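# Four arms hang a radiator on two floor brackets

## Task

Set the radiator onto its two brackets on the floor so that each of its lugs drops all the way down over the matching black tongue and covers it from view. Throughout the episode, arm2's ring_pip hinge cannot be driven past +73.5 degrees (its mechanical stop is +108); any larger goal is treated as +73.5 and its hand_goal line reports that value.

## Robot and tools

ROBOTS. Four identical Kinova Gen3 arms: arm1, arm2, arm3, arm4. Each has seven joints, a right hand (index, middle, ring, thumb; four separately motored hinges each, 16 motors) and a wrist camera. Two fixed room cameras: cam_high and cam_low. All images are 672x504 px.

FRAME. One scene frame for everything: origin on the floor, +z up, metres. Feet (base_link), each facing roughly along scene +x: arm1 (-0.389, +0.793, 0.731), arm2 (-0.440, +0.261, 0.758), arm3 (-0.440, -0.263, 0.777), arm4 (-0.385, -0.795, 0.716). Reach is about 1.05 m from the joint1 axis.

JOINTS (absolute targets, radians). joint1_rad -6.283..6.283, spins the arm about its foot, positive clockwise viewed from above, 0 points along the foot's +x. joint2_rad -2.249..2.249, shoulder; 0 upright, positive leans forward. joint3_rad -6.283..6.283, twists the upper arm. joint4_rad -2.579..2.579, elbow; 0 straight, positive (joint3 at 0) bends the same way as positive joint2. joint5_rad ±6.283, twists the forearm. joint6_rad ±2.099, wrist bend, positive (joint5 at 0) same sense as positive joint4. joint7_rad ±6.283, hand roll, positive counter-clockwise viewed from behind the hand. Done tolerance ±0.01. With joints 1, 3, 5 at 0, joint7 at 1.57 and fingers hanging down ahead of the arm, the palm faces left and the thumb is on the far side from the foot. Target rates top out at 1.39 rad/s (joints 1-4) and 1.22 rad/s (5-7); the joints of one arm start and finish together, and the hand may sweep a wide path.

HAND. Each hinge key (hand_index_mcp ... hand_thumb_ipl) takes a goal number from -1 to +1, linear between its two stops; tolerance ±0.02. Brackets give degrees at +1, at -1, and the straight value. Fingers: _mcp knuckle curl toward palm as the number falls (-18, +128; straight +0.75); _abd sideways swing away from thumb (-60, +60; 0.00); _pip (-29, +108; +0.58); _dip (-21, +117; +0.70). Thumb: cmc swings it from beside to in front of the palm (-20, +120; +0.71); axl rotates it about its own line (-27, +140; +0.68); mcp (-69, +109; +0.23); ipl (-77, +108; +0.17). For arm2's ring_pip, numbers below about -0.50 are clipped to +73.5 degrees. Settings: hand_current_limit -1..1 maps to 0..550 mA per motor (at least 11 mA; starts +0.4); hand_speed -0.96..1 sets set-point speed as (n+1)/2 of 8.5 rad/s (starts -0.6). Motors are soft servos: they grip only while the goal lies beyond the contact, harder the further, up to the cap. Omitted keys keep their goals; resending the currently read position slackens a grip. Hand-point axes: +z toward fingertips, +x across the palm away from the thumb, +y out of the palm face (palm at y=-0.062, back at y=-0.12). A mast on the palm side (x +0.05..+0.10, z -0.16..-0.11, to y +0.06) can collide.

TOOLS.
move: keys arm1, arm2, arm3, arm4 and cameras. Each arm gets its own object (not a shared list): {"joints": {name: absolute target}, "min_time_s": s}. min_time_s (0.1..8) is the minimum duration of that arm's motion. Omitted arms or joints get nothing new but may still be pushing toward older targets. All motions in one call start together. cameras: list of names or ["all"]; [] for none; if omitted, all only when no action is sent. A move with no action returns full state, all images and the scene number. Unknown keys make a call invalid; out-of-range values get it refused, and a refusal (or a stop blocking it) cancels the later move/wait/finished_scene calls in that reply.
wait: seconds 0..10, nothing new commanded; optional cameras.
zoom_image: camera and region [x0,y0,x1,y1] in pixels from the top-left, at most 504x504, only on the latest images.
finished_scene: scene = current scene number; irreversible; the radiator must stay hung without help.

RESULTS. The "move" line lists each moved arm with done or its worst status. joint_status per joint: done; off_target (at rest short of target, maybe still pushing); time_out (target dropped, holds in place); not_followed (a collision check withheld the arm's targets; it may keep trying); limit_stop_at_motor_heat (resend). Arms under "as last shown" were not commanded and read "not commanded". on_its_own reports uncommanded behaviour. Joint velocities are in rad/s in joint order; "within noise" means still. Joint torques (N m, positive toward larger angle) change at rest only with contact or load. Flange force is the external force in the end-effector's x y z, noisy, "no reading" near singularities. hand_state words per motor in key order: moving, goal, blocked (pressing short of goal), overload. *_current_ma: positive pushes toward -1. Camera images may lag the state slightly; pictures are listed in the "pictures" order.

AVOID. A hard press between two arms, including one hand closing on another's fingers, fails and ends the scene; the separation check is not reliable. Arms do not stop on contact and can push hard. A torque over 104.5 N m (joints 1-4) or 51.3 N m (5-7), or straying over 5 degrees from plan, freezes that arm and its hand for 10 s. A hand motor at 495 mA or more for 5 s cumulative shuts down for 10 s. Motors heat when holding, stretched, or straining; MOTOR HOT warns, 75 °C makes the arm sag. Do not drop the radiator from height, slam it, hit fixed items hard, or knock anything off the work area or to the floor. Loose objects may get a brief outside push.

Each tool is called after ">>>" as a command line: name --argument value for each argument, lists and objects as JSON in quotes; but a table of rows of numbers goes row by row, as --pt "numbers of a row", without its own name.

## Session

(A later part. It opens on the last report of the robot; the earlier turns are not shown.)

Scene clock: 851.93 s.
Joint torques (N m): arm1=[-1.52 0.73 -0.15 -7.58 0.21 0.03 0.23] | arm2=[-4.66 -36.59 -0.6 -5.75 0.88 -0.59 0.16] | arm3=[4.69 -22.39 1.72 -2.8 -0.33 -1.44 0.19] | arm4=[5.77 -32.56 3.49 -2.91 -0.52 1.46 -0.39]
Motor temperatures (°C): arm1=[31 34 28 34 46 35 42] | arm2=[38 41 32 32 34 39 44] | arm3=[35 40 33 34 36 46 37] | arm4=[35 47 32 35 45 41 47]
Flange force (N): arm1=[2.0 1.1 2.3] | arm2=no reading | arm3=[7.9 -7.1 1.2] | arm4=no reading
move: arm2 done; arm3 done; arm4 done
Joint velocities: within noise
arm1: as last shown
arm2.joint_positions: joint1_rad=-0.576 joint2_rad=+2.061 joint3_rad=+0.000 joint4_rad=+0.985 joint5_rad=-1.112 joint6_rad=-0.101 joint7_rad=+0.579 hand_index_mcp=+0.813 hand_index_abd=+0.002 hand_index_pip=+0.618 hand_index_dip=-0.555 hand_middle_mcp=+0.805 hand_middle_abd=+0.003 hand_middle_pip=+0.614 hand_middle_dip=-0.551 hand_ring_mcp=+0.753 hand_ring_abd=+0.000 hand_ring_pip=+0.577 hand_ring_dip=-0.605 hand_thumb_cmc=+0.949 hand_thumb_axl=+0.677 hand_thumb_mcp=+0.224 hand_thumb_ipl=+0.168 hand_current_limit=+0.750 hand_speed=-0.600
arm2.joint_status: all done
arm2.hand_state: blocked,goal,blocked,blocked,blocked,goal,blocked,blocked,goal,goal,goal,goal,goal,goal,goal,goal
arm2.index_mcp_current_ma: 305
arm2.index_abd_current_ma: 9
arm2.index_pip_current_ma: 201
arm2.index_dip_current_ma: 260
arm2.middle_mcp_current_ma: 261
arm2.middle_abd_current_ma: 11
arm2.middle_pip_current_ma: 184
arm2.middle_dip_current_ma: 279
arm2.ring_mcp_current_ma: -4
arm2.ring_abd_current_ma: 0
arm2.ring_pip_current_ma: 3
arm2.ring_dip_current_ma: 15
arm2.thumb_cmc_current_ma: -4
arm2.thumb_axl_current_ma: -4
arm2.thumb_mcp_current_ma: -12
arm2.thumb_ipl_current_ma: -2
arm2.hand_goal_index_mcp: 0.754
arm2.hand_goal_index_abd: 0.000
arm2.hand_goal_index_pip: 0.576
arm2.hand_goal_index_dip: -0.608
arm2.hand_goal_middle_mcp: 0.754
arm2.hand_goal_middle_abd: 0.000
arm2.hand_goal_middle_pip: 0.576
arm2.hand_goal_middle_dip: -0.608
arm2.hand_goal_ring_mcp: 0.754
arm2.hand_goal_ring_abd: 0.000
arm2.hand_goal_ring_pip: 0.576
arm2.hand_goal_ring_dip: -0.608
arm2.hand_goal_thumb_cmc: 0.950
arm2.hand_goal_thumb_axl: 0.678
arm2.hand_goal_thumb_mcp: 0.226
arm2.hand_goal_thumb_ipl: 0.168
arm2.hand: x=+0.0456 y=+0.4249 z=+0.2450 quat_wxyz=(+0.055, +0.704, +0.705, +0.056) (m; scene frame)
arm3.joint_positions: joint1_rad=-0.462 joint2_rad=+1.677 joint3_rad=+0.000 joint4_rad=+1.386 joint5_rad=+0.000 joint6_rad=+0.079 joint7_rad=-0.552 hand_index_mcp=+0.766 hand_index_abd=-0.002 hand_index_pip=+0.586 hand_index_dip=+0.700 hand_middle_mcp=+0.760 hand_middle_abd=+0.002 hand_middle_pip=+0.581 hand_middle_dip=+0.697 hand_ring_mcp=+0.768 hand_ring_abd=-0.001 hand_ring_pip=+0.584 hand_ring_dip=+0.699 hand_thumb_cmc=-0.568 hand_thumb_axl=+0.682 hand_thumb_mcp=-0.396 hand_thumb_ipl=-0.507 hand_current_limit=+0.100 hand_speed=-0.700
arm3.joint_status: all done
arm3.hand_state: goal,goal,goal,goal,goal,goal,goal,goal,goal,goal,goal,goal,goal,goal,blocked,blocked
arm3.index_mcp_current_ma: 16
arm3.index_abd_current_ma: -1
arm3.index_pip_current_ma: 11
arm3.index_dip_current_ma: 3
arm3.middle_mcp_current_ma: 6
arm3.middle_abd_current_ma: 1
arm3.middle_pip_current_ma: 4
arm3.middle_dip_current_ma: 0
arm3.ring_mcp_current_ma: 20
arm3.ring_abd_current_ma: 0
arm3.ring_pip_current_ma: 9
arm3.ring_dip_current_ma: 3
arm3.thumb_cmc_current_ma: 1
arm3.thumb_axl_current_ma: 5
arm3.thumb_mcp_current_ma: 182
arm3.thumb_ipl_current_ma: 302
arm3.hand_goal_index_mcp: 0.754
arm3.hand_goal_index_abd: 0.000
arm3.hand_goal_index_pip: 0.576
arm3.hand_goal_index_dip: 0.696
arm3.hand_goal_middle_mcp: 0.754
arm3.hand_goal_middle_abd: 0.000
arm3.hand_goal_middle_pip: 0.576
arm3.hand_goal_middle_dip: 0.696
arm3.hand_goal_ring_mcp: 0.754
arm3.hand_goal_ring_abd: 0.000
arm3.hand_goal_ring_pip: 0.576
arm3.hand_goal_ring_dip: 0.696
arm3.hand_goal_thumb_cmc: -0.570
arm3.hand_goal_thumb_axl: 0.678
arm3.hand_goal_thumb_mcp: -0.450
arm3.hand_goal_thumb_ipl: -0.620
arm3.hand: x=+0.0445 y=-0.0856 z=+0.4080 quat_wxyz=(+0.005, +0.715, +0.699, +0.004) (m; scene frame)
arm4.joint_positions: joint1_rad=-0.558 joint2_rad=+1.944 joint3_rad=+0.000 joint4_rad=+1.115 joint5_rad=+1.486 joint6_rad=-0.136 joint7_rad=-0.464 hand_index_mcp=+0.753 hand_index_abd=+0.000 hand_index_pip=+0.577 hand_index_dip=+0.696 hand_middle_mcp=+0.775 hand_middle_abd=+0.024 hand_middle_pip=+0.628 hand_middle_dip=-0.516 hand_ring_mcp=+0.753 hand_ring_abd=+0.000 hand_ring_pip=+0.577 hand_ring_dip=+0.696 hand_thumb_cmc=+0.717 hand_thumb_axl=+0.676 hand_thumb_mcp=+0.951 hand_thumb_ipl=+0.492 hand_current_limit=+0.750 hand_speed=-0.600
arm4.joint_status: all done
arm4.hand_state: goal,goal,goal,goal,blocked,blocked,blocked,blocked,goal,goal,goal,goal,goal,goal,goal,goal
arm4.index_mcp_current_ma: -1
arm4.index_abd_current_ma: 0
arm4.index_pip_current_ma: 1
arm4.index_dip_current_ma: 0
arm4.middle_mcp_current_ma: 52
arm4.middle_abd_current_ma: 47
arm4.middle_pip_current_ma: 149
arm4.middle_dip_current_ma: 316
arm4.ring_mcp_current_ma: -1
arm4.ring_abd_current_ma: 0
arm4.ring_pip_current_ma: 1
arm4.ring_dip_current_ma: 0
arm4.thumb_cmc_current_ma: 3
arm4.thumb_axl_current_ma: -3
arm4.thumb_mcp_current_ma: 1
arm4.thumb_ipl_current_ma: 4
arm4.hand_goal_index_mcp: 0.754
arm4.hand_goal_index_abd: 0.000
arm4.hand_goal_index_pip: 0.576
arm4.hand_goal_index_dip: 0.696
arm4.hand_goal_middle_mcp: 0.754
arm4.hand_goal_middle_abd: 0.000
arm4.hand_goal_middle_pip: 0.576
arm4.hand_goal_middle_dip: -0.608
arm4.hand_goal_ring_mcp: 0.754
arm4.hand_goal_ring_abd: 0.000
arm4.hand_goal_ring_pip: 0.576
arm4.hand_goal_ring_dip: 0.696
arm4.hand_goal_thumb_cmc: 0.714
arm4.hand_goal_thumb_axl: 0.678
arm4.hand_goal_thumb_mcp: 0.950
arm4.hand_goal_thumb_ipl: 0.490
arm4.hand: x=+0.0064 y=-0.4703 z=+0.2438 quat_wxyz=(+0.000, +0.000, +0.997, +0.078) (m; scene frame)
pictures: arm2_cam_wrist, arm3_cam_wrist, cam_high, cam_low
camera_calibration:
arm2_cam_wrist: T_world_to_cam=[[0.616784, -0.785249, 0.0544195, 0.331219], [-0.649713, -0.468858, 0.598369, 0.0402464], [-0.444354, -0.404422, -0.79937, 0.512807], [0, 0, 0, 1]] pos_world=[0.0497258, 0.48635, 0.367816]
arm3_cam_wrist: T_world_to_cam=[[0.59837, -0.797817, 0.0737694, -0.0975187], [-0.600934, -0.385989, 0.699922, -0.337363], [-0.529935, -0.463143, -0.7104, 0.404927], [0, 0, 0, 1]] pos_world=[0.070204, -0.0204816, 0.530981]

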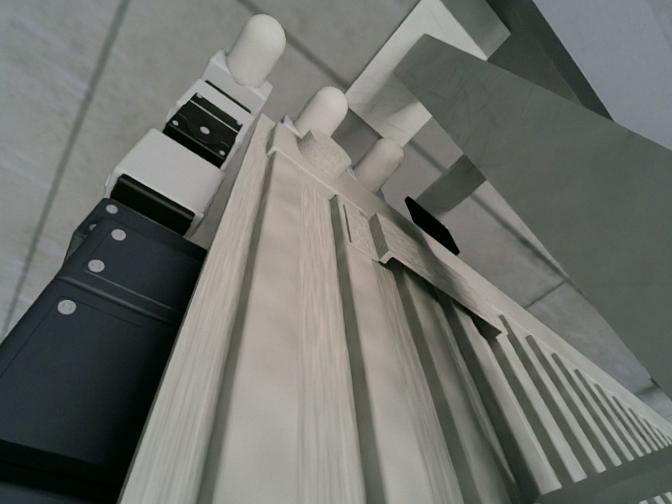

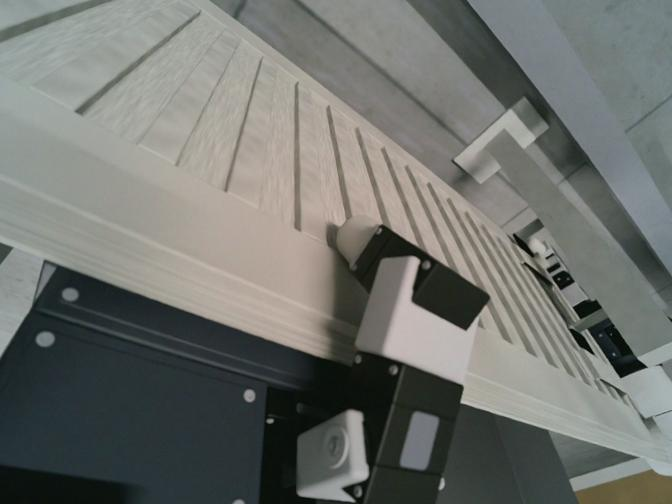

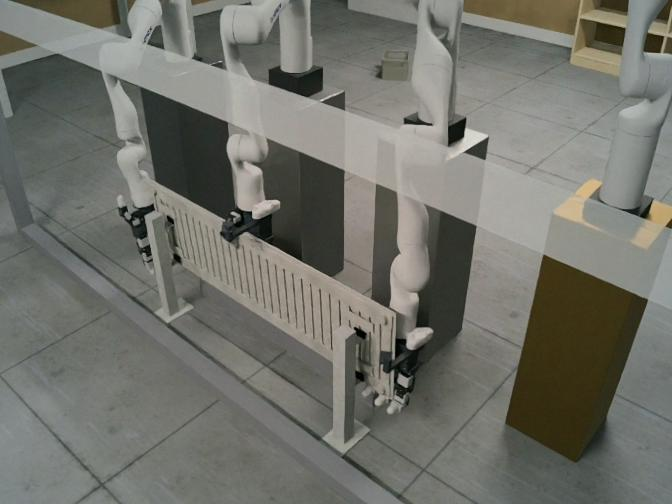

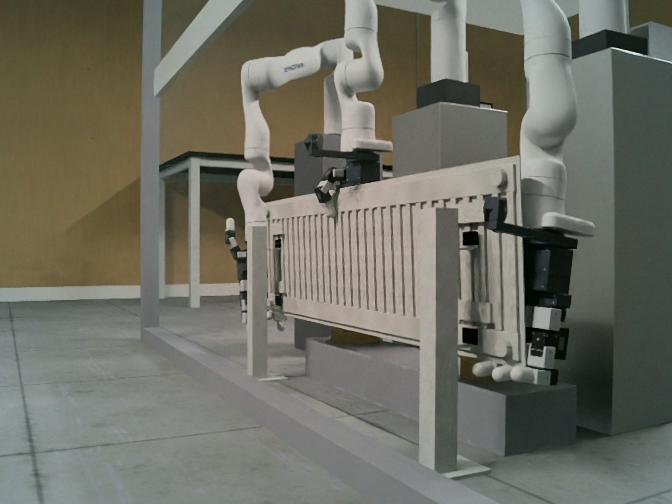

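>>> move --arm2 '{"joints":{"joint1_rad":-0.5683,"joint2_rad":2.0623,"joint3_rad":0,"joint4_rad":0.9646,"joint5_rad":-1.2841,"joint6_rad":-0.0935,"joint7_rad":0.7594},"min_time_s":2}' --arm3 '{"joints":{"joint1_rad":-0.4589,"joint2_rad":1.6776,"joint3_rad":0,"joint4_rad":1.3778,"joint5_rad":0,"joint6_rad":0.0863,"joint7_rad":-0.5509},"min_time_s":2}' --cameras '["arm2_cam_wrist","arm3_cam_wrist","arm4_cam_wrist","cam_low","cam_high"]'

>>> zoom_image --camera "cam_low" --region '[440, 200, 520, 280]'

>>> zoom_image --camera "cam_low" --region '[440, 280, 520, 360]'

>>> zoom_image --camera "cam_low" --region '[235, 210, 305, 280]'

>>> zoom_image --camera "cam_low" --region '[235, 270, 305, 340]'

>>> zoom_image --camera "arm3_cam_wrist" --region '[480, 200, 672, 392]'

Scene clock: 1043.43 s.
Joint torques (N m): arm1=[-1.49 0.69 -0.26 -7.6 0.15 0.08 0.26] | arm2=[-3.55 -39.24 1.33 -8.86 1.16 -1.36 0.25] | arm3=[7.02 -25.65 5.33 -6.12 0.35 -2.92 0.75] | arm4=[5.45 -32.38 3.21 -2.89 -0.51 1.28 -0.38]
Motor temperatures (°C): arm1=[31 34 28 34 46 35 42] | arm2=[38 41 32 32 34 39 44] | arm3=[35 42 33 34 36 46 37] | arm4=[36 54 32 35 45 41 47]
Flange force (N): arm1=[2.0 0.7 2.5] | arm2=no reading | arm3=[10.6 -15.5 0.5] | arm4=no reading
move: arm2 done; arm3 done
Joint velocities: within noise
arm1.joint_positions: joint1_rad=-0.600 joint2_rad=-0.367 joint3_rad=-0.103 joint4_rad=+1.437 joint5_rad=-0.052 joint6_rad=+2.037 joint7_rad=+1.816 hand_index_mcp=+0.753 hand_index_abd=+0.000 hand_index_pip=+0.577 hand_index_dip=+0.696 hand_middle_mcp=+0.753 hand_middle_abd=+0.000 hand_middle_pip=+0.577 hand_middle_dip=+0.696 hand_ring_mcp=+0.753 hand_ring_abd=+0.000 hand_ring_pip=+0.577 hand_ring_dip=+0.696 hand_thumb_cmc=+0.714 hand_thumb_axl=+0.677 hand_thumb_mcp=+0.224 hand_thumb_ipl=+0.168 hand_current_limit=+0.400 hand_speed=-0.600
arm1.joint_status: not commanded
arm1.hand_state: goal,goal,goal,goal,goal,goal,goal,goal,goal,goal,goal,goal,goal,goal,goal,goal
arm1.index_mcp_current_ma: -1
arm1.index_abd_current_ma: 0
arm1.index_pip_current_ma: 1
arm1.index_dip_current_ma: 0
arm1.middle_mcp_current_ma: -1
arm1.middle_abd_current_ma: 0
arm1.middle_pip_current_ma: 1
arm1.middle_dip_current_ma: 0
arm1.ring_mcp_current_ma: -1
arm1.ring_abd_current_ma: 0
arm1.ring_pip_current_ma: 1
arm1.ring_dip_current_ma: 0
arm1.thumb_cmc_current_ma: 0
arm1.thumb_axl_current_ma: -1
arm1.thumb_mcp_current_ma: -5
arm1.thumb_ipl_current_ma: 0
arm1.hand_goal_index_mcp: 0.754
arm1.hand_goal_index_abd: 0.000
arm1.hand_goal_index_pip: 0.576
arm1.hand_goal_index_dip: 0.696
arm1.hand_goal_middle_mcp: 0.754
arm1.hand_goal_middle_abd: 0.000
arm1.hand_goal_middle_pip: 0.576
arm1.hand_goal_middle_dip: 0.696
arm1.hand_goal_ring_mcp: 0.754
arm1.hand_goal_ring_abd: 0.000
arm1.hand_goal_ring_pip: 0.576
arm1.hand_goal_ring_dip: 0.696
arm1.hand_goal_thumb_cmc: 0.714
arm1.hand_goal_thumb_axl: 0.678
arm1.hand_goal_thumb_mcp: 0.226
arm1.hand_goal_thumb_ipl: 0.168
arm1.hand: x=-0.3516 y=+0.9421 z=+1.2605 quat_wxyz=(+0.021, -0.479, +0.878, +0.010) (m; scene frame)
arm2.joint_positions: joint1_rad=-0.568 joint2_rad=+2.062 joint3_rad=+0.000 joint4_rad=+0.965 joint5_rad=-1.284 joint6_rad=-0.093 joint7_rad=+0.759 hand_index_mcp=+0.820 hand_index_abd=+0.002 hand_index_pip=+0.618 hand_index_dip=-0.555 hand_middle_mcp=+0.808 hand_middle_abd=+0.003 hand_middle_pip=+0.615 hand_middle_dip=-0.550 hand_ring_mcp=+0.753 hand_ring_abd=+0.000 hand_ring_pip=+0.577 hand_ring_dip=-0.605 hand_thumb_cmc=+0.949 hand_thumb_axl=+0.677 hand_thumb_mcp=+0.224 hand_thumb_ipl=+0.168 hand_current_limit=+0.750 hand_speed=-0.600
arm2.joint_status: all done
arm2.hand_state: blocked,goal,blocked,blocked,blocked,goal,blocked,blocked,goal,goal,goal,goal,goal,goal,goal,goal
arm2.index_mcp_current_ma: 340
arm2.index_abd_current_ma: 8
arm2.index_pip_current_ma: 201
arm2.index_dip_current_ma: 260
arm2.middle_mcp_current_ma: 278
arm2.middle_abd_current_ma: 11
arm2.middle_pip_current_ma: 187
arm2.middle_dip_current_ma: 285
arm2.ring_mcp_current_ma: -4
arm2.ring_abd_current_ma: 0
arm2.ring_pip_current_ma: 3
arm2.ring_dip_current_ma: 15
arm2.thumb_cmc_current_ma: -4
arm2.thumb_axl_current_ma: -4
arm2.thumb_mcp_current_ma: -12
arm2.thumb_ipl_current_ma: -2
arm2.hand_goal_index_mcp: 0.754
arm2.hand_goal_index_abd: 0.000
arm2.hand_goal_index_pip: 0.576
arm2.hand_goal_index_dip: -0.608
arm2.hand_goal_middle_mcp: 0.754
arm2.hand_goal_middle_abd: 0.000
arm2.hand_goal_middle_pip: 0.576
arm2.hand_goal_middle_dip: -0.608
arm2.hand_goal_ring_mcp: 0.754
arm2.hand_goal_ring_abd: 0.000
arm2.hand_goal_ring_pip: 0.576
arm2.hand_goal_ring_dip: -0.608
arm2.hand_goal_thumb_cmc: 0.950
arm2.hand_goal_thumb_axl: 0.678
arm2.hand_goal_thumb_mcp: 0.226
arm2.hand_goal_thumb_ipl: 0.168
arm2.hand: x=+0.0519 y=+0.4249 z=+0.2450 quat_wxyz=(+0.055, +0.705, +0.705, +0.056) (m; scene frame)
arm3.joint_positions: joint1_rad=-0.459 joint2_rad=+1.678 joint3_rad=+0.000 joint4_rad=+1.378 joint5_rad=+0.000 joint6_rad=+0.086 joint7_rad=-0.551 hand_index_mcp=+0.765 hand_index_abd=-0.002 hand_index_pip=+0.586 hand_index_dip=+0.700 hand_middle_mcp=+0.758 hand_middle_abd=+0.002 hand_middle_pip=+0.581 hand_middle_dip=+0.697 hand_ring_mcp=+0.765 hand_ring_abd=-0.001 hand_ring_pip=+0.584 hand_ring_dip=+0.699 hand_thumb_cmc=-0.568 hand_thumb_axl=+0.682 hand_thumb_mcp=-0.396 hand_thumb_ipl=-0.508 hand_current_limit=+0.100 hand_speed=-0.700
arm3.joint_status: all done
arm3.hand_state: goal,goal,goal,goal,goal,goal,goal,goal,goal,goal,goal,goal,goal,goal,blocked,blocked
arm3.index_mcp_current_ma: 15
arm3.index_abd_current_ma: -1
arm3.index_pip_current_ma: 11
arm3.index_dip_current_ma: 3
arm3.middle_mcp_current_ma: 3
arm3.middle_abd_current_ma: 1
arm3.middle_pip_current_ma: 4
arm3.middle_dip_current_ma: 0
arm3.ring_mcp_current_ma: 14
arm3.ring_abd_current_ma: 0
arm3.ring_pip_current_ma: 9
arm3.ring_dip_current_ma: 3
arm3.thumb_cmc_current_ma: 1
arm3.thumb_axl_current_ma: 5
arm3.thumb_mcp_current_ma: 182
arm3.thumb_ipl_current_ma: 302
arm3.hand_goal_index_mcp: 0.754
arm3.hand_goal_index_abd: 0.000
arm3.hand_goal_index_pip: 0.576
arm3.hand_goal_index_dip: 0.696
arm3.hand_goal_middle_mcp: 0.754
arm3.hand_goal_middle_abd: 0.000
arm3.hand_goal_middle_pip: 0.576
arm3.hand_goal_middle_dip: 0.696
arm3.hand_goal_ring_mcp: 0.754
arm3.hand_goal_ring_abd: 0.000
arm3.hand_goal_ring_pip: 0.576
arm3.hand_goal_ring_dip: 0.696
arm3.hand_goal_thumb_cmc: -0.570
arm3.hand_goal_thumb_axl: 0.678
arm3.hand_goal_thumb_mcp: -0.450
arm3.hand_goal_thumb_ipl: -0.620
arm3.hand: x=+0.0471 y=-0.0858 z=+0.4080 quat_wxyz=(+0.005, +0.716, +0.699, +0.004) (m; scene frame)
arm4.joint_positions: joint1_rad=-0.558 joint2_rad=+1.944 joint3_rad=+0.000 joint4_rad=+1.115 joint5_rad=+1.486 joint6_rad=-0.136 joint7_rad=-0.464 hand_index_mcp=+0.753 hand_index_abd=+0.000 hand_index_pip=+0.577 hand_index_dip=+0.696 hand_middle_mcp=+0.775 hand_middle_abd=+0.019 hand_middle_pip=+0.628 hand_middle_dip=-0.514 hand_ring_mcp=+0.753 hand_ring_abd=+0.000 hand_ring_pip=+0.577 hand_ring_dip=+0.696 hand_thumb_cmc=+0.717 hand_thumb_axl=+0.676 hand_thumb_mcp=+0.951 hand_thumb_ipl=+0.492 hand_current_limit=+0.750 hand_speed=-0.600
arm4.joint_status: not commanded
arm4.hand_state: goal,goal,goal,goal,blocked,goal,blocked,blocked,goal,goal,goal,goal,goal,goal,goal,goal
arm4.index_mcp_current_ma: -1
arm4.index_abd_current_ma: 0
arm4.index_pip_current_ma: 1
arm4.index_dip_current_ma: 0
arm4.middle_mcp_current_ma: 51
arm4.middle_abd_current_ma: 36
arm4.middle_pip_current_ma: 149
arm4.middle_dip_current_ma: 327
arm4.ring_mcp_current_ma: -1
arm4.ring_abd_current_ma: 0
arm4.ring_pip_current_ma: 1
arm4.ring_dip_current_ma: 0
arm4.thumb_cmc_current_ma: 3
arm4.thumb_axl_current_ma: -3
arm4.thumb_mcp_current_ma: 1
arm4.thumb_ipl_current_ma: 4
arm4.hand_goal_index_mcp: 0.754
arm4.hand_goal_index_abd: 0.000
arm4.hand_goal_index_pip: 0.576
arm4.hand_goal_index_dip: 0.696
arm4.hand_goal_middle_mcp: 0.754
arm4.hand_goal_middle_abd: 0.000
arm4.hand_goal_middle_pip: 0.576
arm4.hand_goal_middle_dip: -0.608
arm4.hand_goal_ring_mcp: 0.754
arm4.hand_goal_ring_abd: 0.000
arm4.hand_goal_ring_pip: 0.576
arm4.hand_goal_ring_dip: 0.696
arm4.hand_goal_thumb_cmc: 0.714
arm4.hand_goal_thumb_axl: 0.678
arm4.hand_goal_thumb_mcp: 0.950
arm4.hand_goal_thumb_ipl: 0.490
arm4.hand: x=+0.0064 y=-0.4703 z=+0.2438 quat_wxyz=(+0.000, +0.000, +0.997, +0.078) (m; scene frame)
pictures: arm2_cam_wrist, arm3_cam_wrist, arm4_cam_wrist, cam_high, cam_low
camera_calibration:
arm2_cam_wrist: T_world_to_cam=[[0.61627, -0.785655, 0.0543848, 0.327433], [-0.649999, -0.46844, 0.598385, 0.0441652], [-0.444648, -0.404117, -0.799361, 0.515476], [0, 0, 0, 1]] pos_world=[0.0561259, 0.486251, 0.367816]
arm3_cam_wrist: T_world_to_cam=[[0.597084, -0.798782, 0.0737467, -0.0991462], [-0.601572, -0.385054, 0.699889, -0.335791], [-0.530662, -0.462256, -0.710434, 0.406306], [0, 0, 0, 1]] pos_world=[0.0728073, -0.0206765, 0.530982]
arm4_cam_wrist: T_world_to_cam=[[0.779411, 0.624517, 0.0499663, 0.316393], [0.454561, -0.618578, 0.640886, -0.496051], [0.431153, -0.476801, -0.766008, 0.0861007], [0, 0, 0, 1]] pos_world=[-0.0582368, -0.463386, 0.368057]

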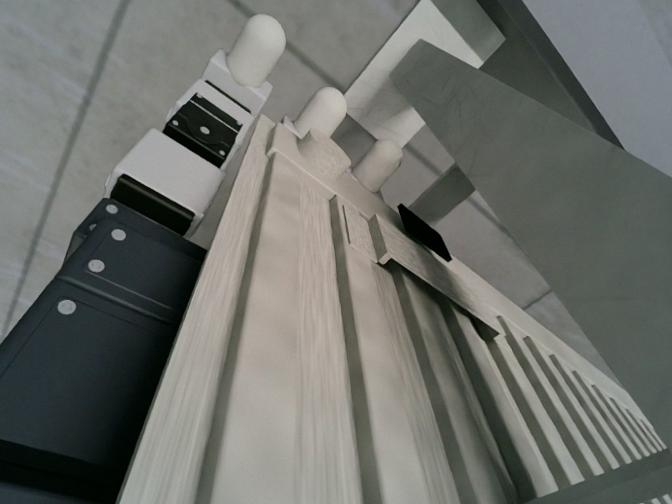

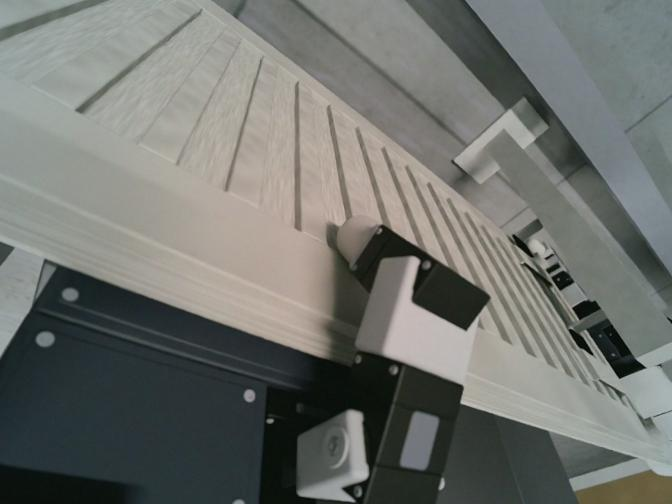

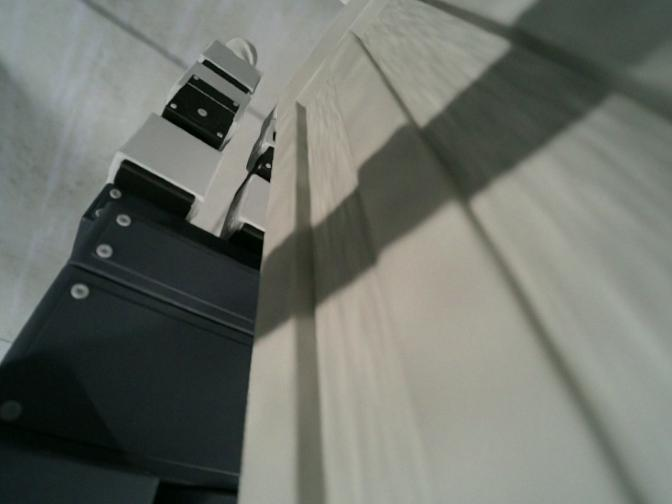

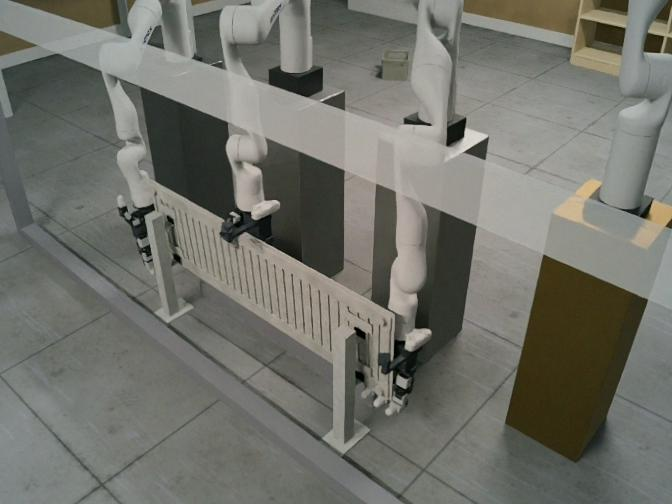

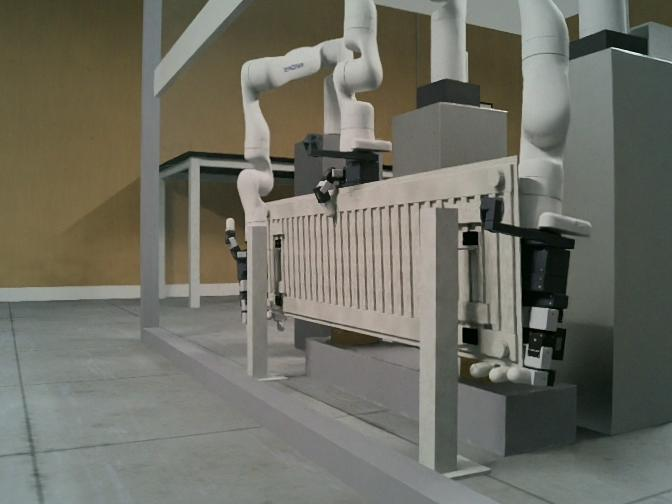

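Scaled by 6.300.

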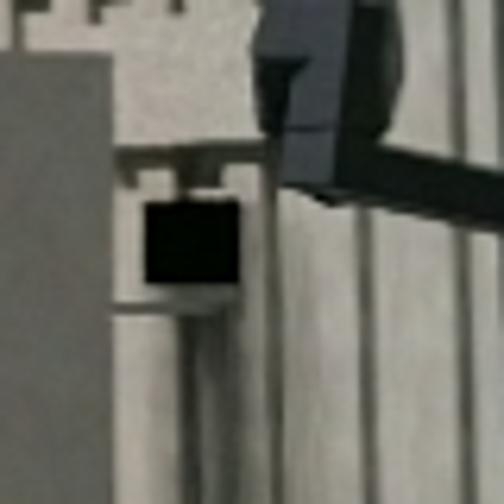

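Scaled by 6.300.

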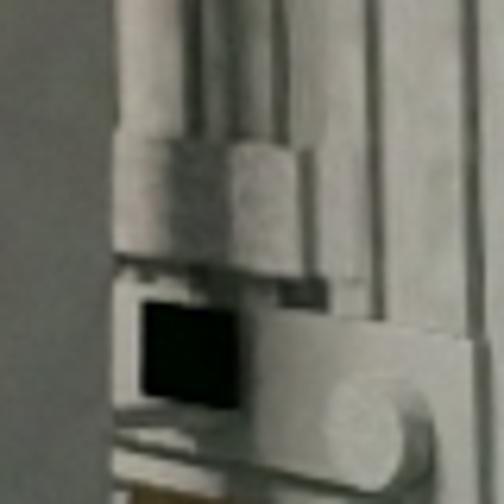

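Scaled by 7.200.

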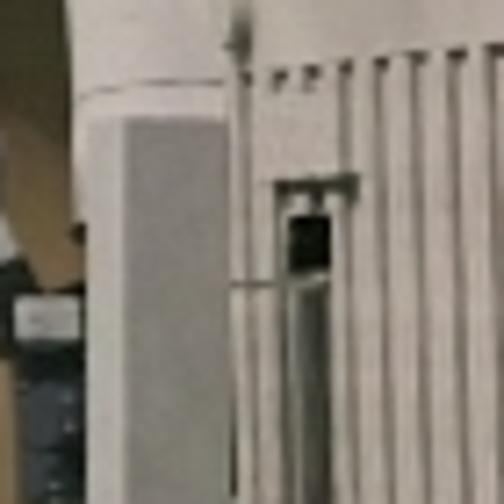

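Scaled by 7.200.

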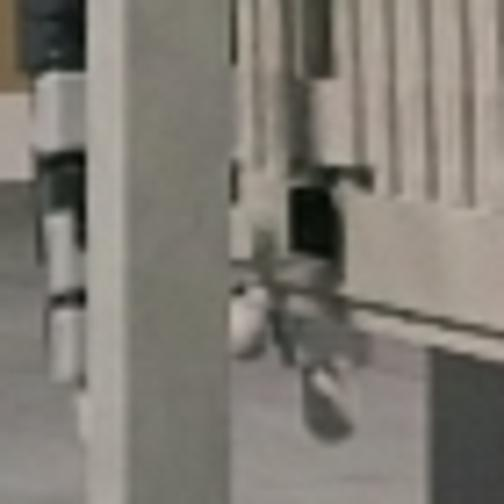

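Scaled by 2.625.

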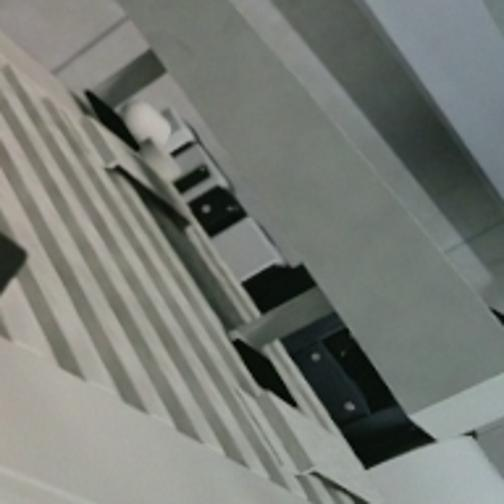

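>>> move --arm2 '{"joints":{"joint1_rad":-0.5638,"joint2_rad":2.0633,"joint3_rad":0,"joint4_rad":0.9526,"joint5_rad":-1.3945,"joint6_rad":-0.0904,"joint7_rad":0.8748},"min_time_s":1.5}' --arm3 '{"joints":{"joint1_rad":-0.4624,"joint2_rad":1.6771,"joint3_rad":0,"joint4_rad":1.3869,"joint5_rad":0,"joint6_rad":0.0777,"joint7_rad":-0.5544},"min_time_s":1.5}' --arm4 '{"joints":{"joint1_rad":-0.5543,"joint2_rad":1.9442,"joint3_rad":0,"joint4_rad":1.1056,"joint5_rad":1.5539,"joint6_rad":-0.1361,"joint7_rad":-0.5289},"min_time_s":1.5}' --cameras '["arm2_cam_wrist","cam_low","cam_high"]'

>>> zoom_image --camera "cam_low" --region '[440, 200, 520, 280]'

>>> zoom_image --camera "cam_low" --region '[440, 280, 520, 360]'

>>> zoom_image --camera "cam_low" --region '[235, 210, 305, 280]'

>>> zoom_image --camera "cam_low" --region '[235, 270, 305, 340]'

>>> zoom_image --camera "arm2_cam_wrist" --region '[350, 160, 520, 330]'

Scene clock: 1116.57 s.
Joint torques (N m): arm1=[-1.51 0.7 -0.2 -7.68 0.13 0.02 0.25] | arm2=[-4.35 -37.76 0.1 -7.62 1 -0.08 0.23] | arm3=[4.06 -22.77 0.93 -0.41 -0.3 -0.12 0.29] | arm4=[4.16 -30.45 1.61 -1.55 -0.35 0.51 -0.36]
Motor temperatures (°C): arm1=[31 34 28 34 46 35 42] | arm2=[38 43 32 33 34 39 44] | arm3=[36 44 33 35 36 46 37] | arm4=[36 55 32 35 45 41 47]
Flange force (N): arm1=[2.1 0.9 2.7] | arm2=no reading | arm3=[8.7 -3.0 8.3] | arm4=no reading
move: arm2 done; arm3 done; arm4 done
Joint velocities: within noise
arm1: as last shown
arm2.joint_positions: joint1_rad=-0.564 joint2_rad=+2.063 joint3_rad=+0.000 joint4_rad=+0.953 joint5_rad=-1.394 joint6_rad=-0.090 joint7_rad=+0.875 hand_index_mcp=+0.821 hand_index_abd=+0.002 hand_index_pip=+0.614 hand_index_dip=-0.555 hand_middle_mcp=+0.809 hand_middle_abd=+0.002 hand_middle_pip=+0.615 hand_middle_dip=-0.549 hand_ring_mcp=+0.753 hand_ring_abd=+0.000 hand_ring_pip=+0.577 hand_ring_dip=-0.605 hand_thumb_cmc=+0.949 hand_thumb_axl=+0.677 hand_thumb_mcp=+0.224 hand_thumb_ipl=+0.168 hand_current_limit=+0.750 hand_speed=-0.600
arm2.joint_status: all done
arm2.hand_state: blocked,goal,blocked,blocked,blocked,goal,blocked,blocked,goal,goal,goal,goal,goal,goal,goal,goal
arm2.index_mcp_current_ma: 349
arm2.index_abd_current_ma: 7
arm2.index_pip_current_ma: 183
arm2.index_dip_current_ma: 260
arm2.middle_mcp_current_ma: 286
arm2.middle_abd_current_ma: 9
arm2.middle_pip_current_ma: 187
arm2.middle_dip_current_ma: 289
arm2.ring_mcp_current_ma: -4
arm2.ring_abd_current_ma: 0
arm2.ring_pip_current_ma: 3
arm2.ring_dip_current_ma: 15
arm2.thumb_cmc_current_ma: -4
arm2.thumb_axl_current_ma: -4
arm2.thumb_mcp_current_ma: -12
arm2.thumb_ipl_current_ma: -2
arm2.hand_goal_index_mcp: 0.754
arm2.hand_goal_index_abd: 0.000
arm2.hand_goal_index_pip: 0.576
arm2.hand_goal_index_dip: -0.608
arm2.hand_goal_middle_mcp: 0.754
arm2.hand_goal_middle_abd: 0.000
arm2.hand_goal_middle_pip: 0.576
arm2.hand_goal_middle_dip: -0.608
arm2.hand_goal_ring_mcp: 0.754
arm2.hand_goal_ring_abd: 0.000
arm2.hand_goal_ring_pip: 0.576
arm2.hand_goal_ring_dip: -0.608
arm2.hand_goal_thumb_cmc: 0.950
arm2.hand_goal_thumb_axl: 0.678
arm2.hand_goal_thumb_mcp: 0.226
arm2.hand_goal_thumb_ipl: 0.168
arm2.hand: x=+0.0555 y=+0.4249 z=+0.2451 quat_wxyz=(+0.055, +0.705, +0.705, +0.056) (m; scene frame)
arm3.joint_positions: joint1_rad=-0.462 joint2_rad=+1.677 joint3_rad=+0.000 joint4_rad=+1.387 joint5_rad=+0.000 joint6_rad=+0.078 joint7_rad=-0.554 hand_index_mcp=+0.755 hand_index_abd=-0.002 hand_index_pip=+0.579 hand_index_dip=+0.699 hand_middle_mcp=+0.755 hand_middle_abd=+0.002 hand_middle_pip=+0.579 hand_middle_dip=+0.697 hand_ring_mcp=+0.756 hand_ring_abd=-0.001 hand_ring_pip=+0.578 hand_ring_dip=+0.699 hand_thumb_cmc=-0.568 hand_thumb_axl=+0.682 hand_thumb_mcp=-0.389 hand_thumb_ipl=-0.510 hand_current_limit=+0.100 hand_speed=-0.700
arm3.joint_status: all done
arm3.hand_state: goal,goal,goal,goal,goal,goal,goal,goal,goal,goal,goal,goal,goal,goal,blocked,blocked
arm3.index_mcp_current_ma: 1
arm3.index_abd_current_ma: -1
arm3.index_pip_current_ma: 2
arm3.index_dip_current_ma: 2
arm3.middle_mcp_current_ma: 1
arm3.middle_abd_current_ma: 1
arm3.middle_pip_current_ma: 2
arm3.middle_dip_current_ma: 0
arm3.ring_mcp_current_ma: 1
arm3.ring_abd_current_ma: 0
arm3.ring_pip_current_ma: 2
arm3.ring_dip_current_ma: 2
arm3.thumb_cmc_current_ma: 1
arm3.thumb_axl_current_ma: 5
arm3.thumb_mcp_current_ma: 213
arm3.thumb_ipl_current_ma: 303
arm3.hand_goal_index_mcp: 0.754
arm3.hand_goal_index_abd: 0.000
arm3.hand_goal_index_pip: 0.576
arm3.hand_goal_index_dip: 0.696
arm3.hand_goal_middle_mcp: 0.754
arm3.hand_goal_middle_abd: 0.000
arm3.hand_goal_middle_pip: 0.576
arm3.hand_goal_middle_dip: 0.696
arm3.hand_goal_ring_mcp: 0.754
arm3.hand_goal_ring_abd: 0.000
arm3.hand_goal_ring_pip: 0.576
arm3.hand_goal_ring_dip: 0.696
arm3.hand_goal_thumb_cmc: -0.570
arm3.hand_goal_thumb_axl: 0.678
arm3.hand_goal_thumb_mcp: -0.450
arm3.hand_goal_thumb_ipl: -0.620
arm3.hand: x=+0.0441 y=-0.0858 z=+0.4080 quat_wxyz=(+0.005, +0.716, +0.699, +0.004) (m; scene frame)
arm4.joint_positions: joint1_rad=-0.554 joint2_rad=+1.944 joint3_rad=+0.000 joint4_rad=+1.106 joint5_rad=+1.554 joint6_rad=-0.136 joint7_rad=-0.529 hand_index_mcp=+0.753 hand_index_abd=+0.000 hand_index_pip=+0.577 hand_index_dip=+0.696 hand_middle_mcp=+0.776 hand_middle_abd=+0.032 hand_middle_pip=+0.628 hand_middle_dip=-0.513 hand_ring_mcp=+0.753 hand_ring_abd=+0.000 hand_ring_pip=+0.577 hand_ring_dip=+0.696 hand_thumb_cmc=+0.717 hand_thumb_axl=+0.676 hand_thumb_mcp=+0.951 hand_thumb_ipl=+0.492 hand_current_limit=+0.750 hand_speed=-0.600
arm4.joint_status: all done
arm4.hand_state: goal,goal,goal,goal,blocked,blocked,blocked,blocked,goal,goal,goal,goal,goal,goal,goal,goal
arm4.index_mcp_current_ma: -1
arm4.index_abd_current_ma: 0
arm4.index_pip_current_ma: 1
arm4.index_dip_current_ma: 0
arm4.middle_mcp_current_ma: 55
arm4.middle_abd_current_ma: 69
arm4.middle_pip_current_ma: 149
arm4.middle_dip_current_ma: 330
arm4.ring_mcp_current_ma: -1
arm4.ring_abd_current_ma: 0
arm4.ring_pip_current_ma: 1
arm4.ring_dip_current_ma: 0
arm4.thumb_cmc_current_ma: 3
arm4.thumb_axl_current_ma: -3
arm4.thumb_mcp_current_ma: 1
arm4.thumb_ipl_current_ma: 4
arm4.hand_goal_index_mcp: 0.754
arm4.hand_goal_index_abd: 0.000
arm4.hand_goal_index_pip: 0.576
arm4.hand_goal_index_dip: 0.696
arm4.hand_goal_middle_mcp: 0.754
arm4.hand_goal_middle_abd: 0.000
arm4.hand_goal_middle_pip: 0.576
arm4.hand_goal_middle_dip: -0.608
arm4.hand_goal_ring_mcp: 0.754
arm4.hand_goal_ring_abd: 0.000
arm4.hand_goal_ring_pip: 0.576
arm4.hand_goal_ring_dip: 0.696
arm4.hand_goal_thumb_cmc: 0.714
arm4.hand_goal_thumb_axl: 0.678
arm4.hand_goal_thumb_mcp: 0.950
arm4.hand_goal_thumb_ipl: 0.490
arm4.hand: x=+0.0095 y=-0.4702 z=+0.2439 quat_wxyz=(+0.000, +0.000, +0.997, +0.078) (m; scene frame)
pictures: arm2_cam_wrist, cam_high, cam_low
camera_calibration:
arm2_cam_wrist: T_world_to_cam=[[0.616383, -0.785562, 0.0544501, 0.325211], [-0.649959, -0.468508, 0.598375, 0.0465269], [-0.44455, -0.404219, -0.799364, 0.517242], [0, 0, 0, 1]] pos_world=[0.0597259, 0.486351, 0.367916]

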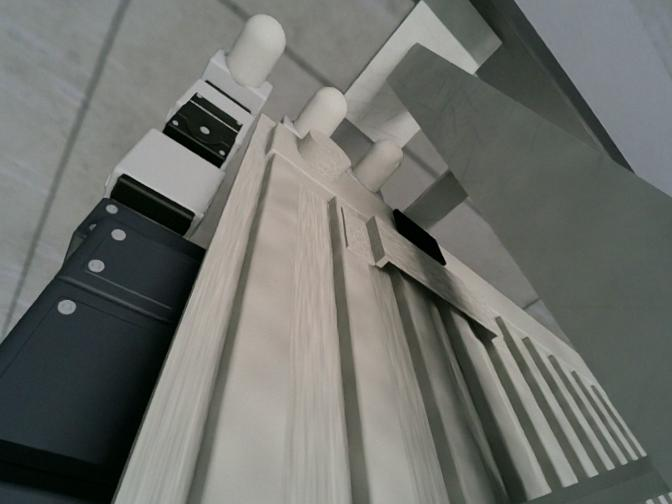

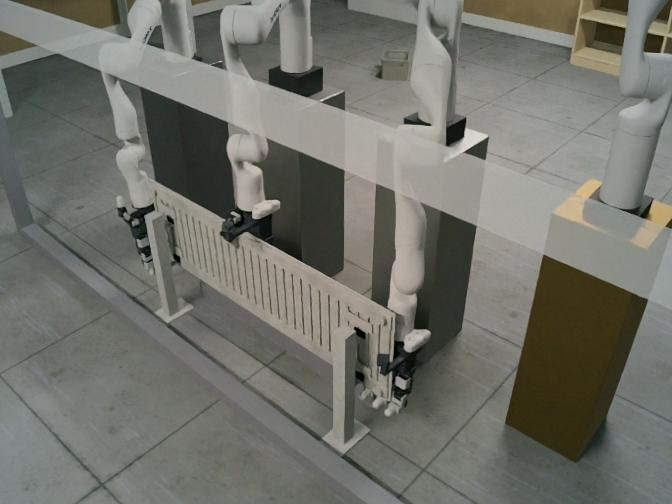

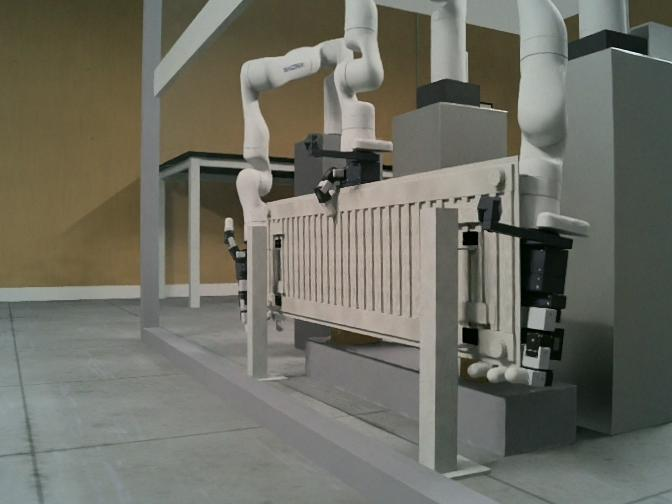

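Scaled by 6.300.

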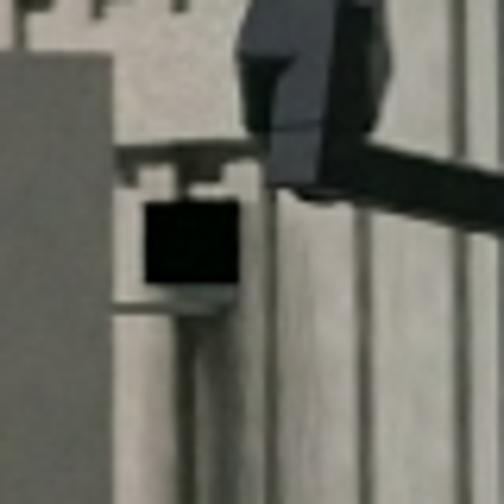

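Scaled by 6.300.

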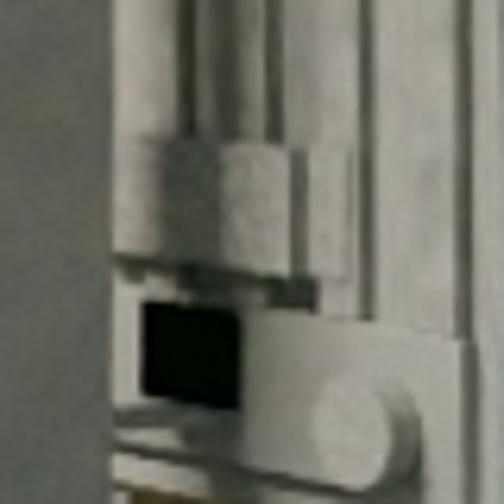

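Scaled by 7.200.

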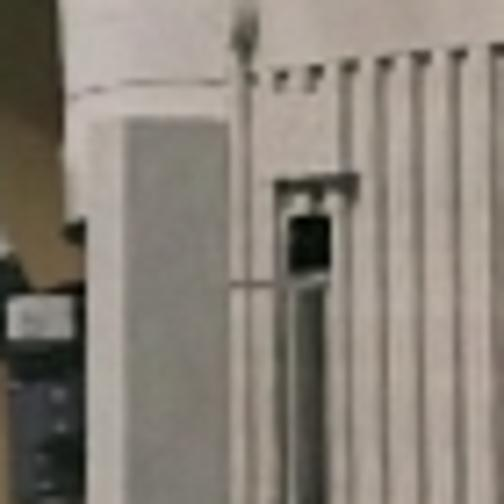

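Scaled by 7.200.

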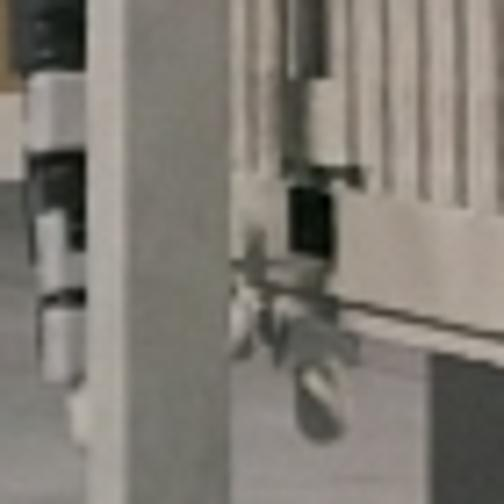

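Scaled by 2.965.

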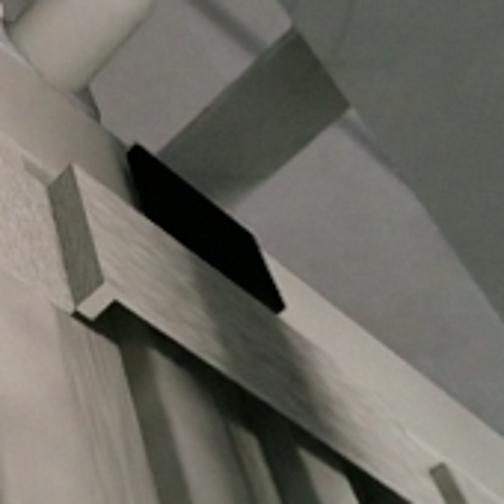

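>>> move --arm2 '{"joints":{"joint1_rad":-0.5596,"joint2_rad":2.0644,"joint3_rad":0,"joint4_rad":0.9407,"joint5_rad":-1.5086,"joint6_rad":-0.0886,"joint7_rad":0.9935},"min_time_s":1.5}' --arm3 '{"joints":{"joint1_rad":-0.4606,"joint2_rad":1.6774,"joint3_rad":0,"joint4_rad":1.3824,"joint5_rad":0,"joint6_rad":0.082,"joint7_rad":-0.5526},"min_time_s":1.5}' --cameras '["arm2_cam_wrist","cam_low"]'

>>> zoom_image --camera "arm2_cam_wrist" --region '[350, 160, 520, 330]'

>>> zoom_image --camera "cam_low" --region '[440, 200, 520, 280]'

>>> zoom_image --camera "cam_low" --region '[235, 270, 305, 340]'

Scene clock: 1143.50 s.
Joint torques (N m): arm1=[-1.53 0.78 -0.31 -7.64 0.17 0.03 0.23] | arm2=[-3.02 -42.85 2.61 -13.28 1.44 -1.06 0.49] | arm3=[8.7 -29.42 8.15 -8.85 0.66 -4.14 0.96] | arm4=[3.6 -29 0.9 -1.45 -0.35 0.24 -0.3]
Motor temperatures (°C): arm1=[31 34 28 34 46 35 42] | arm2=[38 43 32 33 34 39 44] | arm3=[36 44 33 35 36 46 37] | arm4=[36 54 32 35 45 41 47]
Flange force (N): arm1=[2.4 0.6 2.7] | arm2=no reading | arm3=[12.0 -22.0 2.5] | arm4=no reading
move: arm2 done; arm3 done
Joint velocities: within noise
arm1: as last shown
arm2.joint_positions: joint1_rad=-0.560 joint2_rad=+2.064 joint3_rad=+0.000 joint4_rad=+0.941 joint5_rad=-1.509 joint6_rad=-0.089 joint7_rad=+0.993 hand_index_mcp=+0.842 hand_index_abd=+0.002 hand_index_pip=+0.604 hand_index_dip=-0.555 hand_middle_mcp=+0.830 hand_middle_abd=+0.002 hand_middle_pip=+0.608 hand_middle_dip=-0.549 hand_ring_mcp=+0.753 hand_ring_abd=+0.000 hand_ring_pip=+0.577 hand_ring_dip=-0.605 hand_thumb_cmc=+0.949 hand_thumb_axl=+0.677 hand_thumb_mcp=+0.224 hand_thumb_ipl=+0.168 hand_current_limit=+0.750 hand_speed=-0.600
arm2.joint_status: all done
arm2.hand_state: blocked,goal,blocked,blocked,blocked,goal,blocked,blocked,goal,goal,goal,goal,goal,goal,goal,goal
arm2.index_mcp_current_ma: 461
arm2.index_abd_current_ma: 7
arm2.index_pip_current_ma: 133
arm2.index_dip_current_ma: 260
arm2.middle_mcp_current_ma: 394
arm2.middle_abd_current_ma: 7
arm2.middle_pip_current_ma: 153
arm2.middle_dip_current_ma: 289
arm2.ring_mcp_current_ma: -4
arm2.ring_abd_current_ma: 0
arm2.ring_pip_current_ma: 3
arm2.ring_dip_current_ma: 15
arm2.thumb_cmc_current_ma: -4
arm2.thumb_axl_current_ma: -4
arm2.thumb_mcp_current_ma: -12
arm2.thumb_ipl_current_ma: -2
arm2.hand_goal_index_mcp: 0.754
arm2.hand_goal_index_abd: 0.000
arm2.hand_goal_index_pip: 0.576
arm2.hand_goal_index_dip: -0.608
arm2.hand_goal_middle_mcp: 0.754
arm2.hand_goal_middle_abd: 0.000
arm2.hand_goal_middle_pip: 0.576
arm2.hand_goal_middle_dip: -0.608
arm2.hand_goal_ring_mcp: 0.754
arm2.hand_goal_ring_abd: 0.000
arm2.hand_goal_ring_pip: 0.576
arm2.hand_goal_ring_dip: -0.608
arm2.hand_goal_thumb_cmc: 0.950
arm2.hand_goal_thumb_axl: 0.678
arm2.hand_goal_thumb_mcp: 0.226
arm2.hand_goal_thumb_ipl: 0.168
arm2.hand: x=+0.0590 y=+0.4249 z=+0.2451 quat_wxyz=(+0.055, +0.705, +0.705, +0.056) (m; scene frame)
arm3.joint_positions: joint1_rad=-0.461 joint2_rad=+1.677 joint3_rad=+0.000 joint4_rad=+1.382 joint5_rad=+0.000 joint6_rad=+0.082 joint7_rad=-0.553 hand_index_mcp=+0.755 hand_index_abd=-0.002 hand_index_pip=+0.579 hand_index_dip=+0.699 hand_middle_mcp=+0.755 hand_middle_abd=+0.002 hand_middle_pip=+0.579 hand_middle_dip=+0.697 hand_ring_mcp=+0.755 hand_ring_abd=-0.001 hand_ring_pip=+0.578 hand_ring_dip=+0.699 hand_thumb_cmc=-0.568 hand_thumb_axl=+0.682 hand_thumb_mcp=-0.388 hand_thumb_ipl=-0.511 hand_current_limit=+0.100 hand_speed=-0.700
arm3.joint_status: all done
arm3.hand_state: goal,goal,goal,goal,goal,goal,goal,goal,goal,goal,goal,goal,goal,goal,blocked,blocked
arm3.index_mcp_current_ma: 1
arm3.index_abd_current_ma: -1
arm3.index_pip_current_ma: 2
arm3.index_dip_current_ma: 2
arm3.middle_mcp_current_ma: 1
arm3.middle_abd_current_ma: 1
arm3.middle_pip_current_ma: 2
arm3.middle_dip_current_ma: 0
arm3.ring_mcp_current_ma: 1
arm3.ring_abd_current_ma: 0
arm3.ring_pip_current_ma: 2
arm3.ring_dip_current_ma: 2
arm3.thumb_cmc_current_ma: 1
arm3.thumb_axl_current_ma: 5
arm3.thumb_mcp_current_ma: 219
arm3.thumb_ipl_current_ma: 302
arm3.hand_goal_index_mcp: 0.754
arm3.hand_goal_index_abd: 0.000
arm3.hand_goal_index_pip: 0.576
arm3.hand_goal_index_dip: 0.696
arm3.hand_goal_middle_mcp: 0.754
arm3.hand_goal_middle_abd: 0.000
arm3.hand_goal_middle_pip: 0.576
arm3.hand_goal_middle_dip: 0.696
arm3.hand_goal_ring_mcp: 0.754
arm3.hand_goal_ring_abd: 0.000
arm3.hand_goal_ring_pip: 0.576
arm3.hand_goal_ring_dip: 0.696
arm3.hand_goal_thumb_cmc: -0.570
arm3.hand_goal_thumb_axl: 0.678
arm3.hand_goal_thumb_mcp: -0.450
arm3.hand_goal_thumb_ipl: -0.620
arm3.hand: x=+0.0455 y=-0.0858 z=+0.4079 quat_wxyz=(+0.005, +0.716, +0.699, +0.004) (m; scene frame)
arm4.joint_positions: joint1_rad=-0.554 joint2_rad=+1.944 joint3_rad=+0.000 joint4_rad=+1.106 joint5_rad=+1.554 joint6_rad=-0.136 joint7_rad=-0.529 hand_index_mcp=+0.753 hand_index_abd=+0.000 hand_index_pip=+0.577 hand_index_dip=+0.696 hand_middle_mcp=+0.777 hand_middle_abd=+0.037 hand_middle_pip=+0.628 hand_middle_dip=-0.513 hand_ring_mcp=+0.753 hand_ring_abd=+0.000 hand_ring_pip=+0.577 hand_ring_dip=+0.696 hand_thumb_cmc=+0.717 hand_thumb_axl=+0.676 hand_thumb_mcp=+0.951 hand_thumb_ipl=+0.492 hand_current_limit=+0.750 hand_speed=-0.600
arm4.joint_status: not commanded
arm4.hand_state: goal,goal,goal,goal,blocked,blocked,blocked,blocked,goal,goal,goal,goal,goal,goal,goal,goal
arm4.index_mcp_current_ma: -1
arm4.index_abd_current_ma: 0
arm4.index_pip_current_ma: 1
arm4.index_dip_current_ma: 0
arm4.middle_mcp_current_ma: 57
arm4.middle_abd_current_ma: 82
arm4.middle_pip_current_ma: 149
arm4.middle_dip_current_ma: 330
arm4.ring_mcp_current_ma: -1
arm4.ring_abd_current_ma: 0
arm4.ring_pip_current_ma: 1
arm4.ring_dip_current_ma: 0
arm4.thumb_cmc_current_ma: 3
arm4.thumb_axl_current_ma: -3
arm4.thumb_mcp_current_ma: 1
arm4.thumb_ipl_current_ma: 4
arm4.hand_goal_index_mcp: 0.754
arm4.hand_goal_index_abd: 0.000
arm4.hand_goal_index_pip: 0.576
arm4.hand_goal_index_dip: 0.696
arm4.hand_goal_middle_mcp: 0.754
arm4.hand_goal_middle_abd: 0.000
arm4.hand_goal_middle_pip: 0.576
arm4.hand_goal_middle_dip: -0.608
arm4.hand_goal_ring_mcp: 0.754
arm4.hand_goal_ring_abd: 0.000
arm4.hand_goal_ring_pip: 0.576
arm4.hand_goal_ring_dip: 0.696
arm4.hand_goal_thumb_cmc: 0.714
arm4.hand_goal_thumb_axl: 0.678
arm4.hand_goal_thumb_mcp: 0.950
arm4.hand_goal_thumb_ipl: 0.490
arm4.hand: x=+0.0095 y=-0.4702 z=+0.2439 quat_wxyz=(+0.000, +0.000, +0.997, +0.078) (m; scene frame)
pictures: arm2_cam_wrist, cam_low
camera_calibration:
arm2_cam_wrist: T_world_to_cam=[[0.61638, -0.785564, 0.0544459, 0.323057], [-0.649986, -0.468532, 0.598327, 0.0488328], [-0.444515, -0.404186, -0.7994, 0.518793], [0, 0, 0, 1]] pos_world=[0.0632259, 0.486351, 0.367916]

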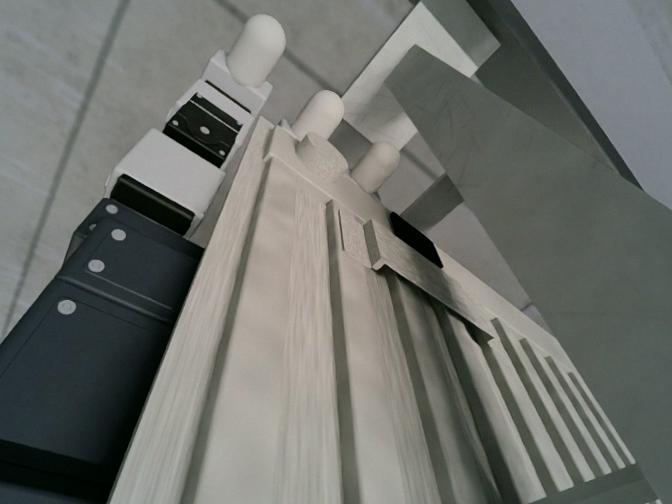

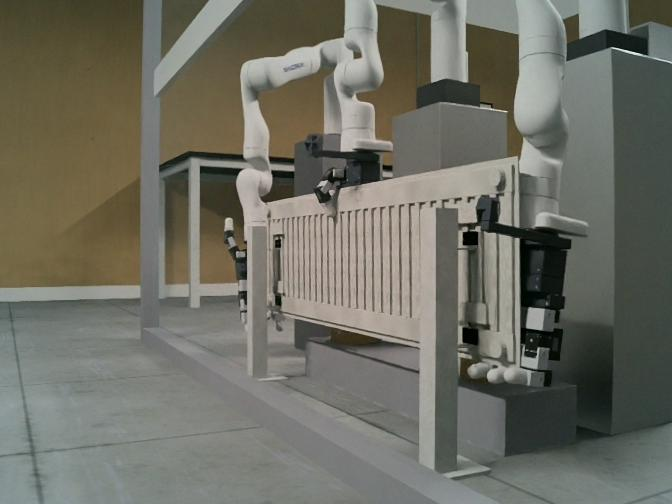

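Scaled by 2.965.

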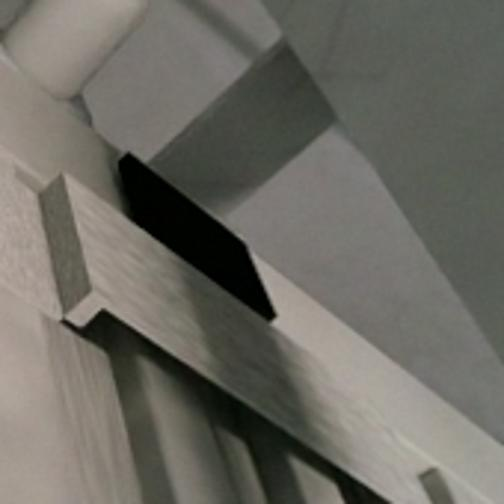

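Scaled by 6.300.

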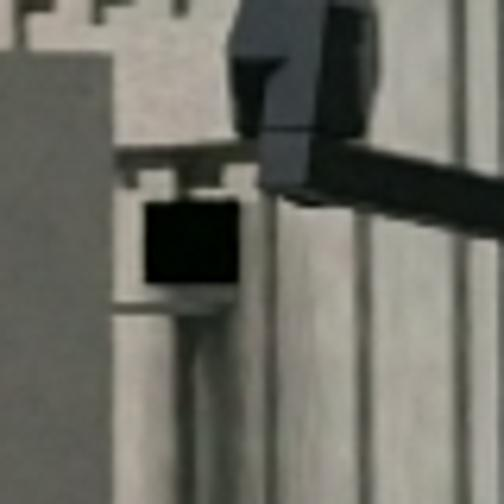

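Scaled by 7.200.

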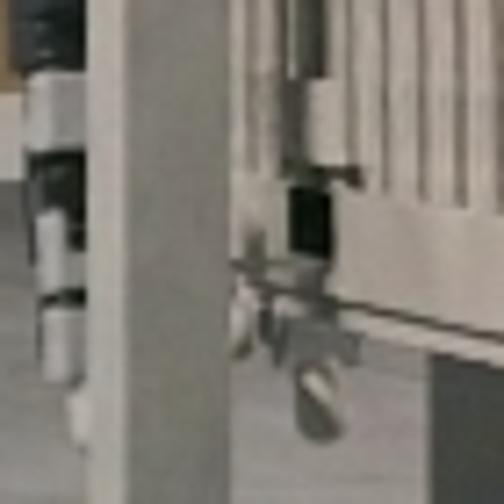

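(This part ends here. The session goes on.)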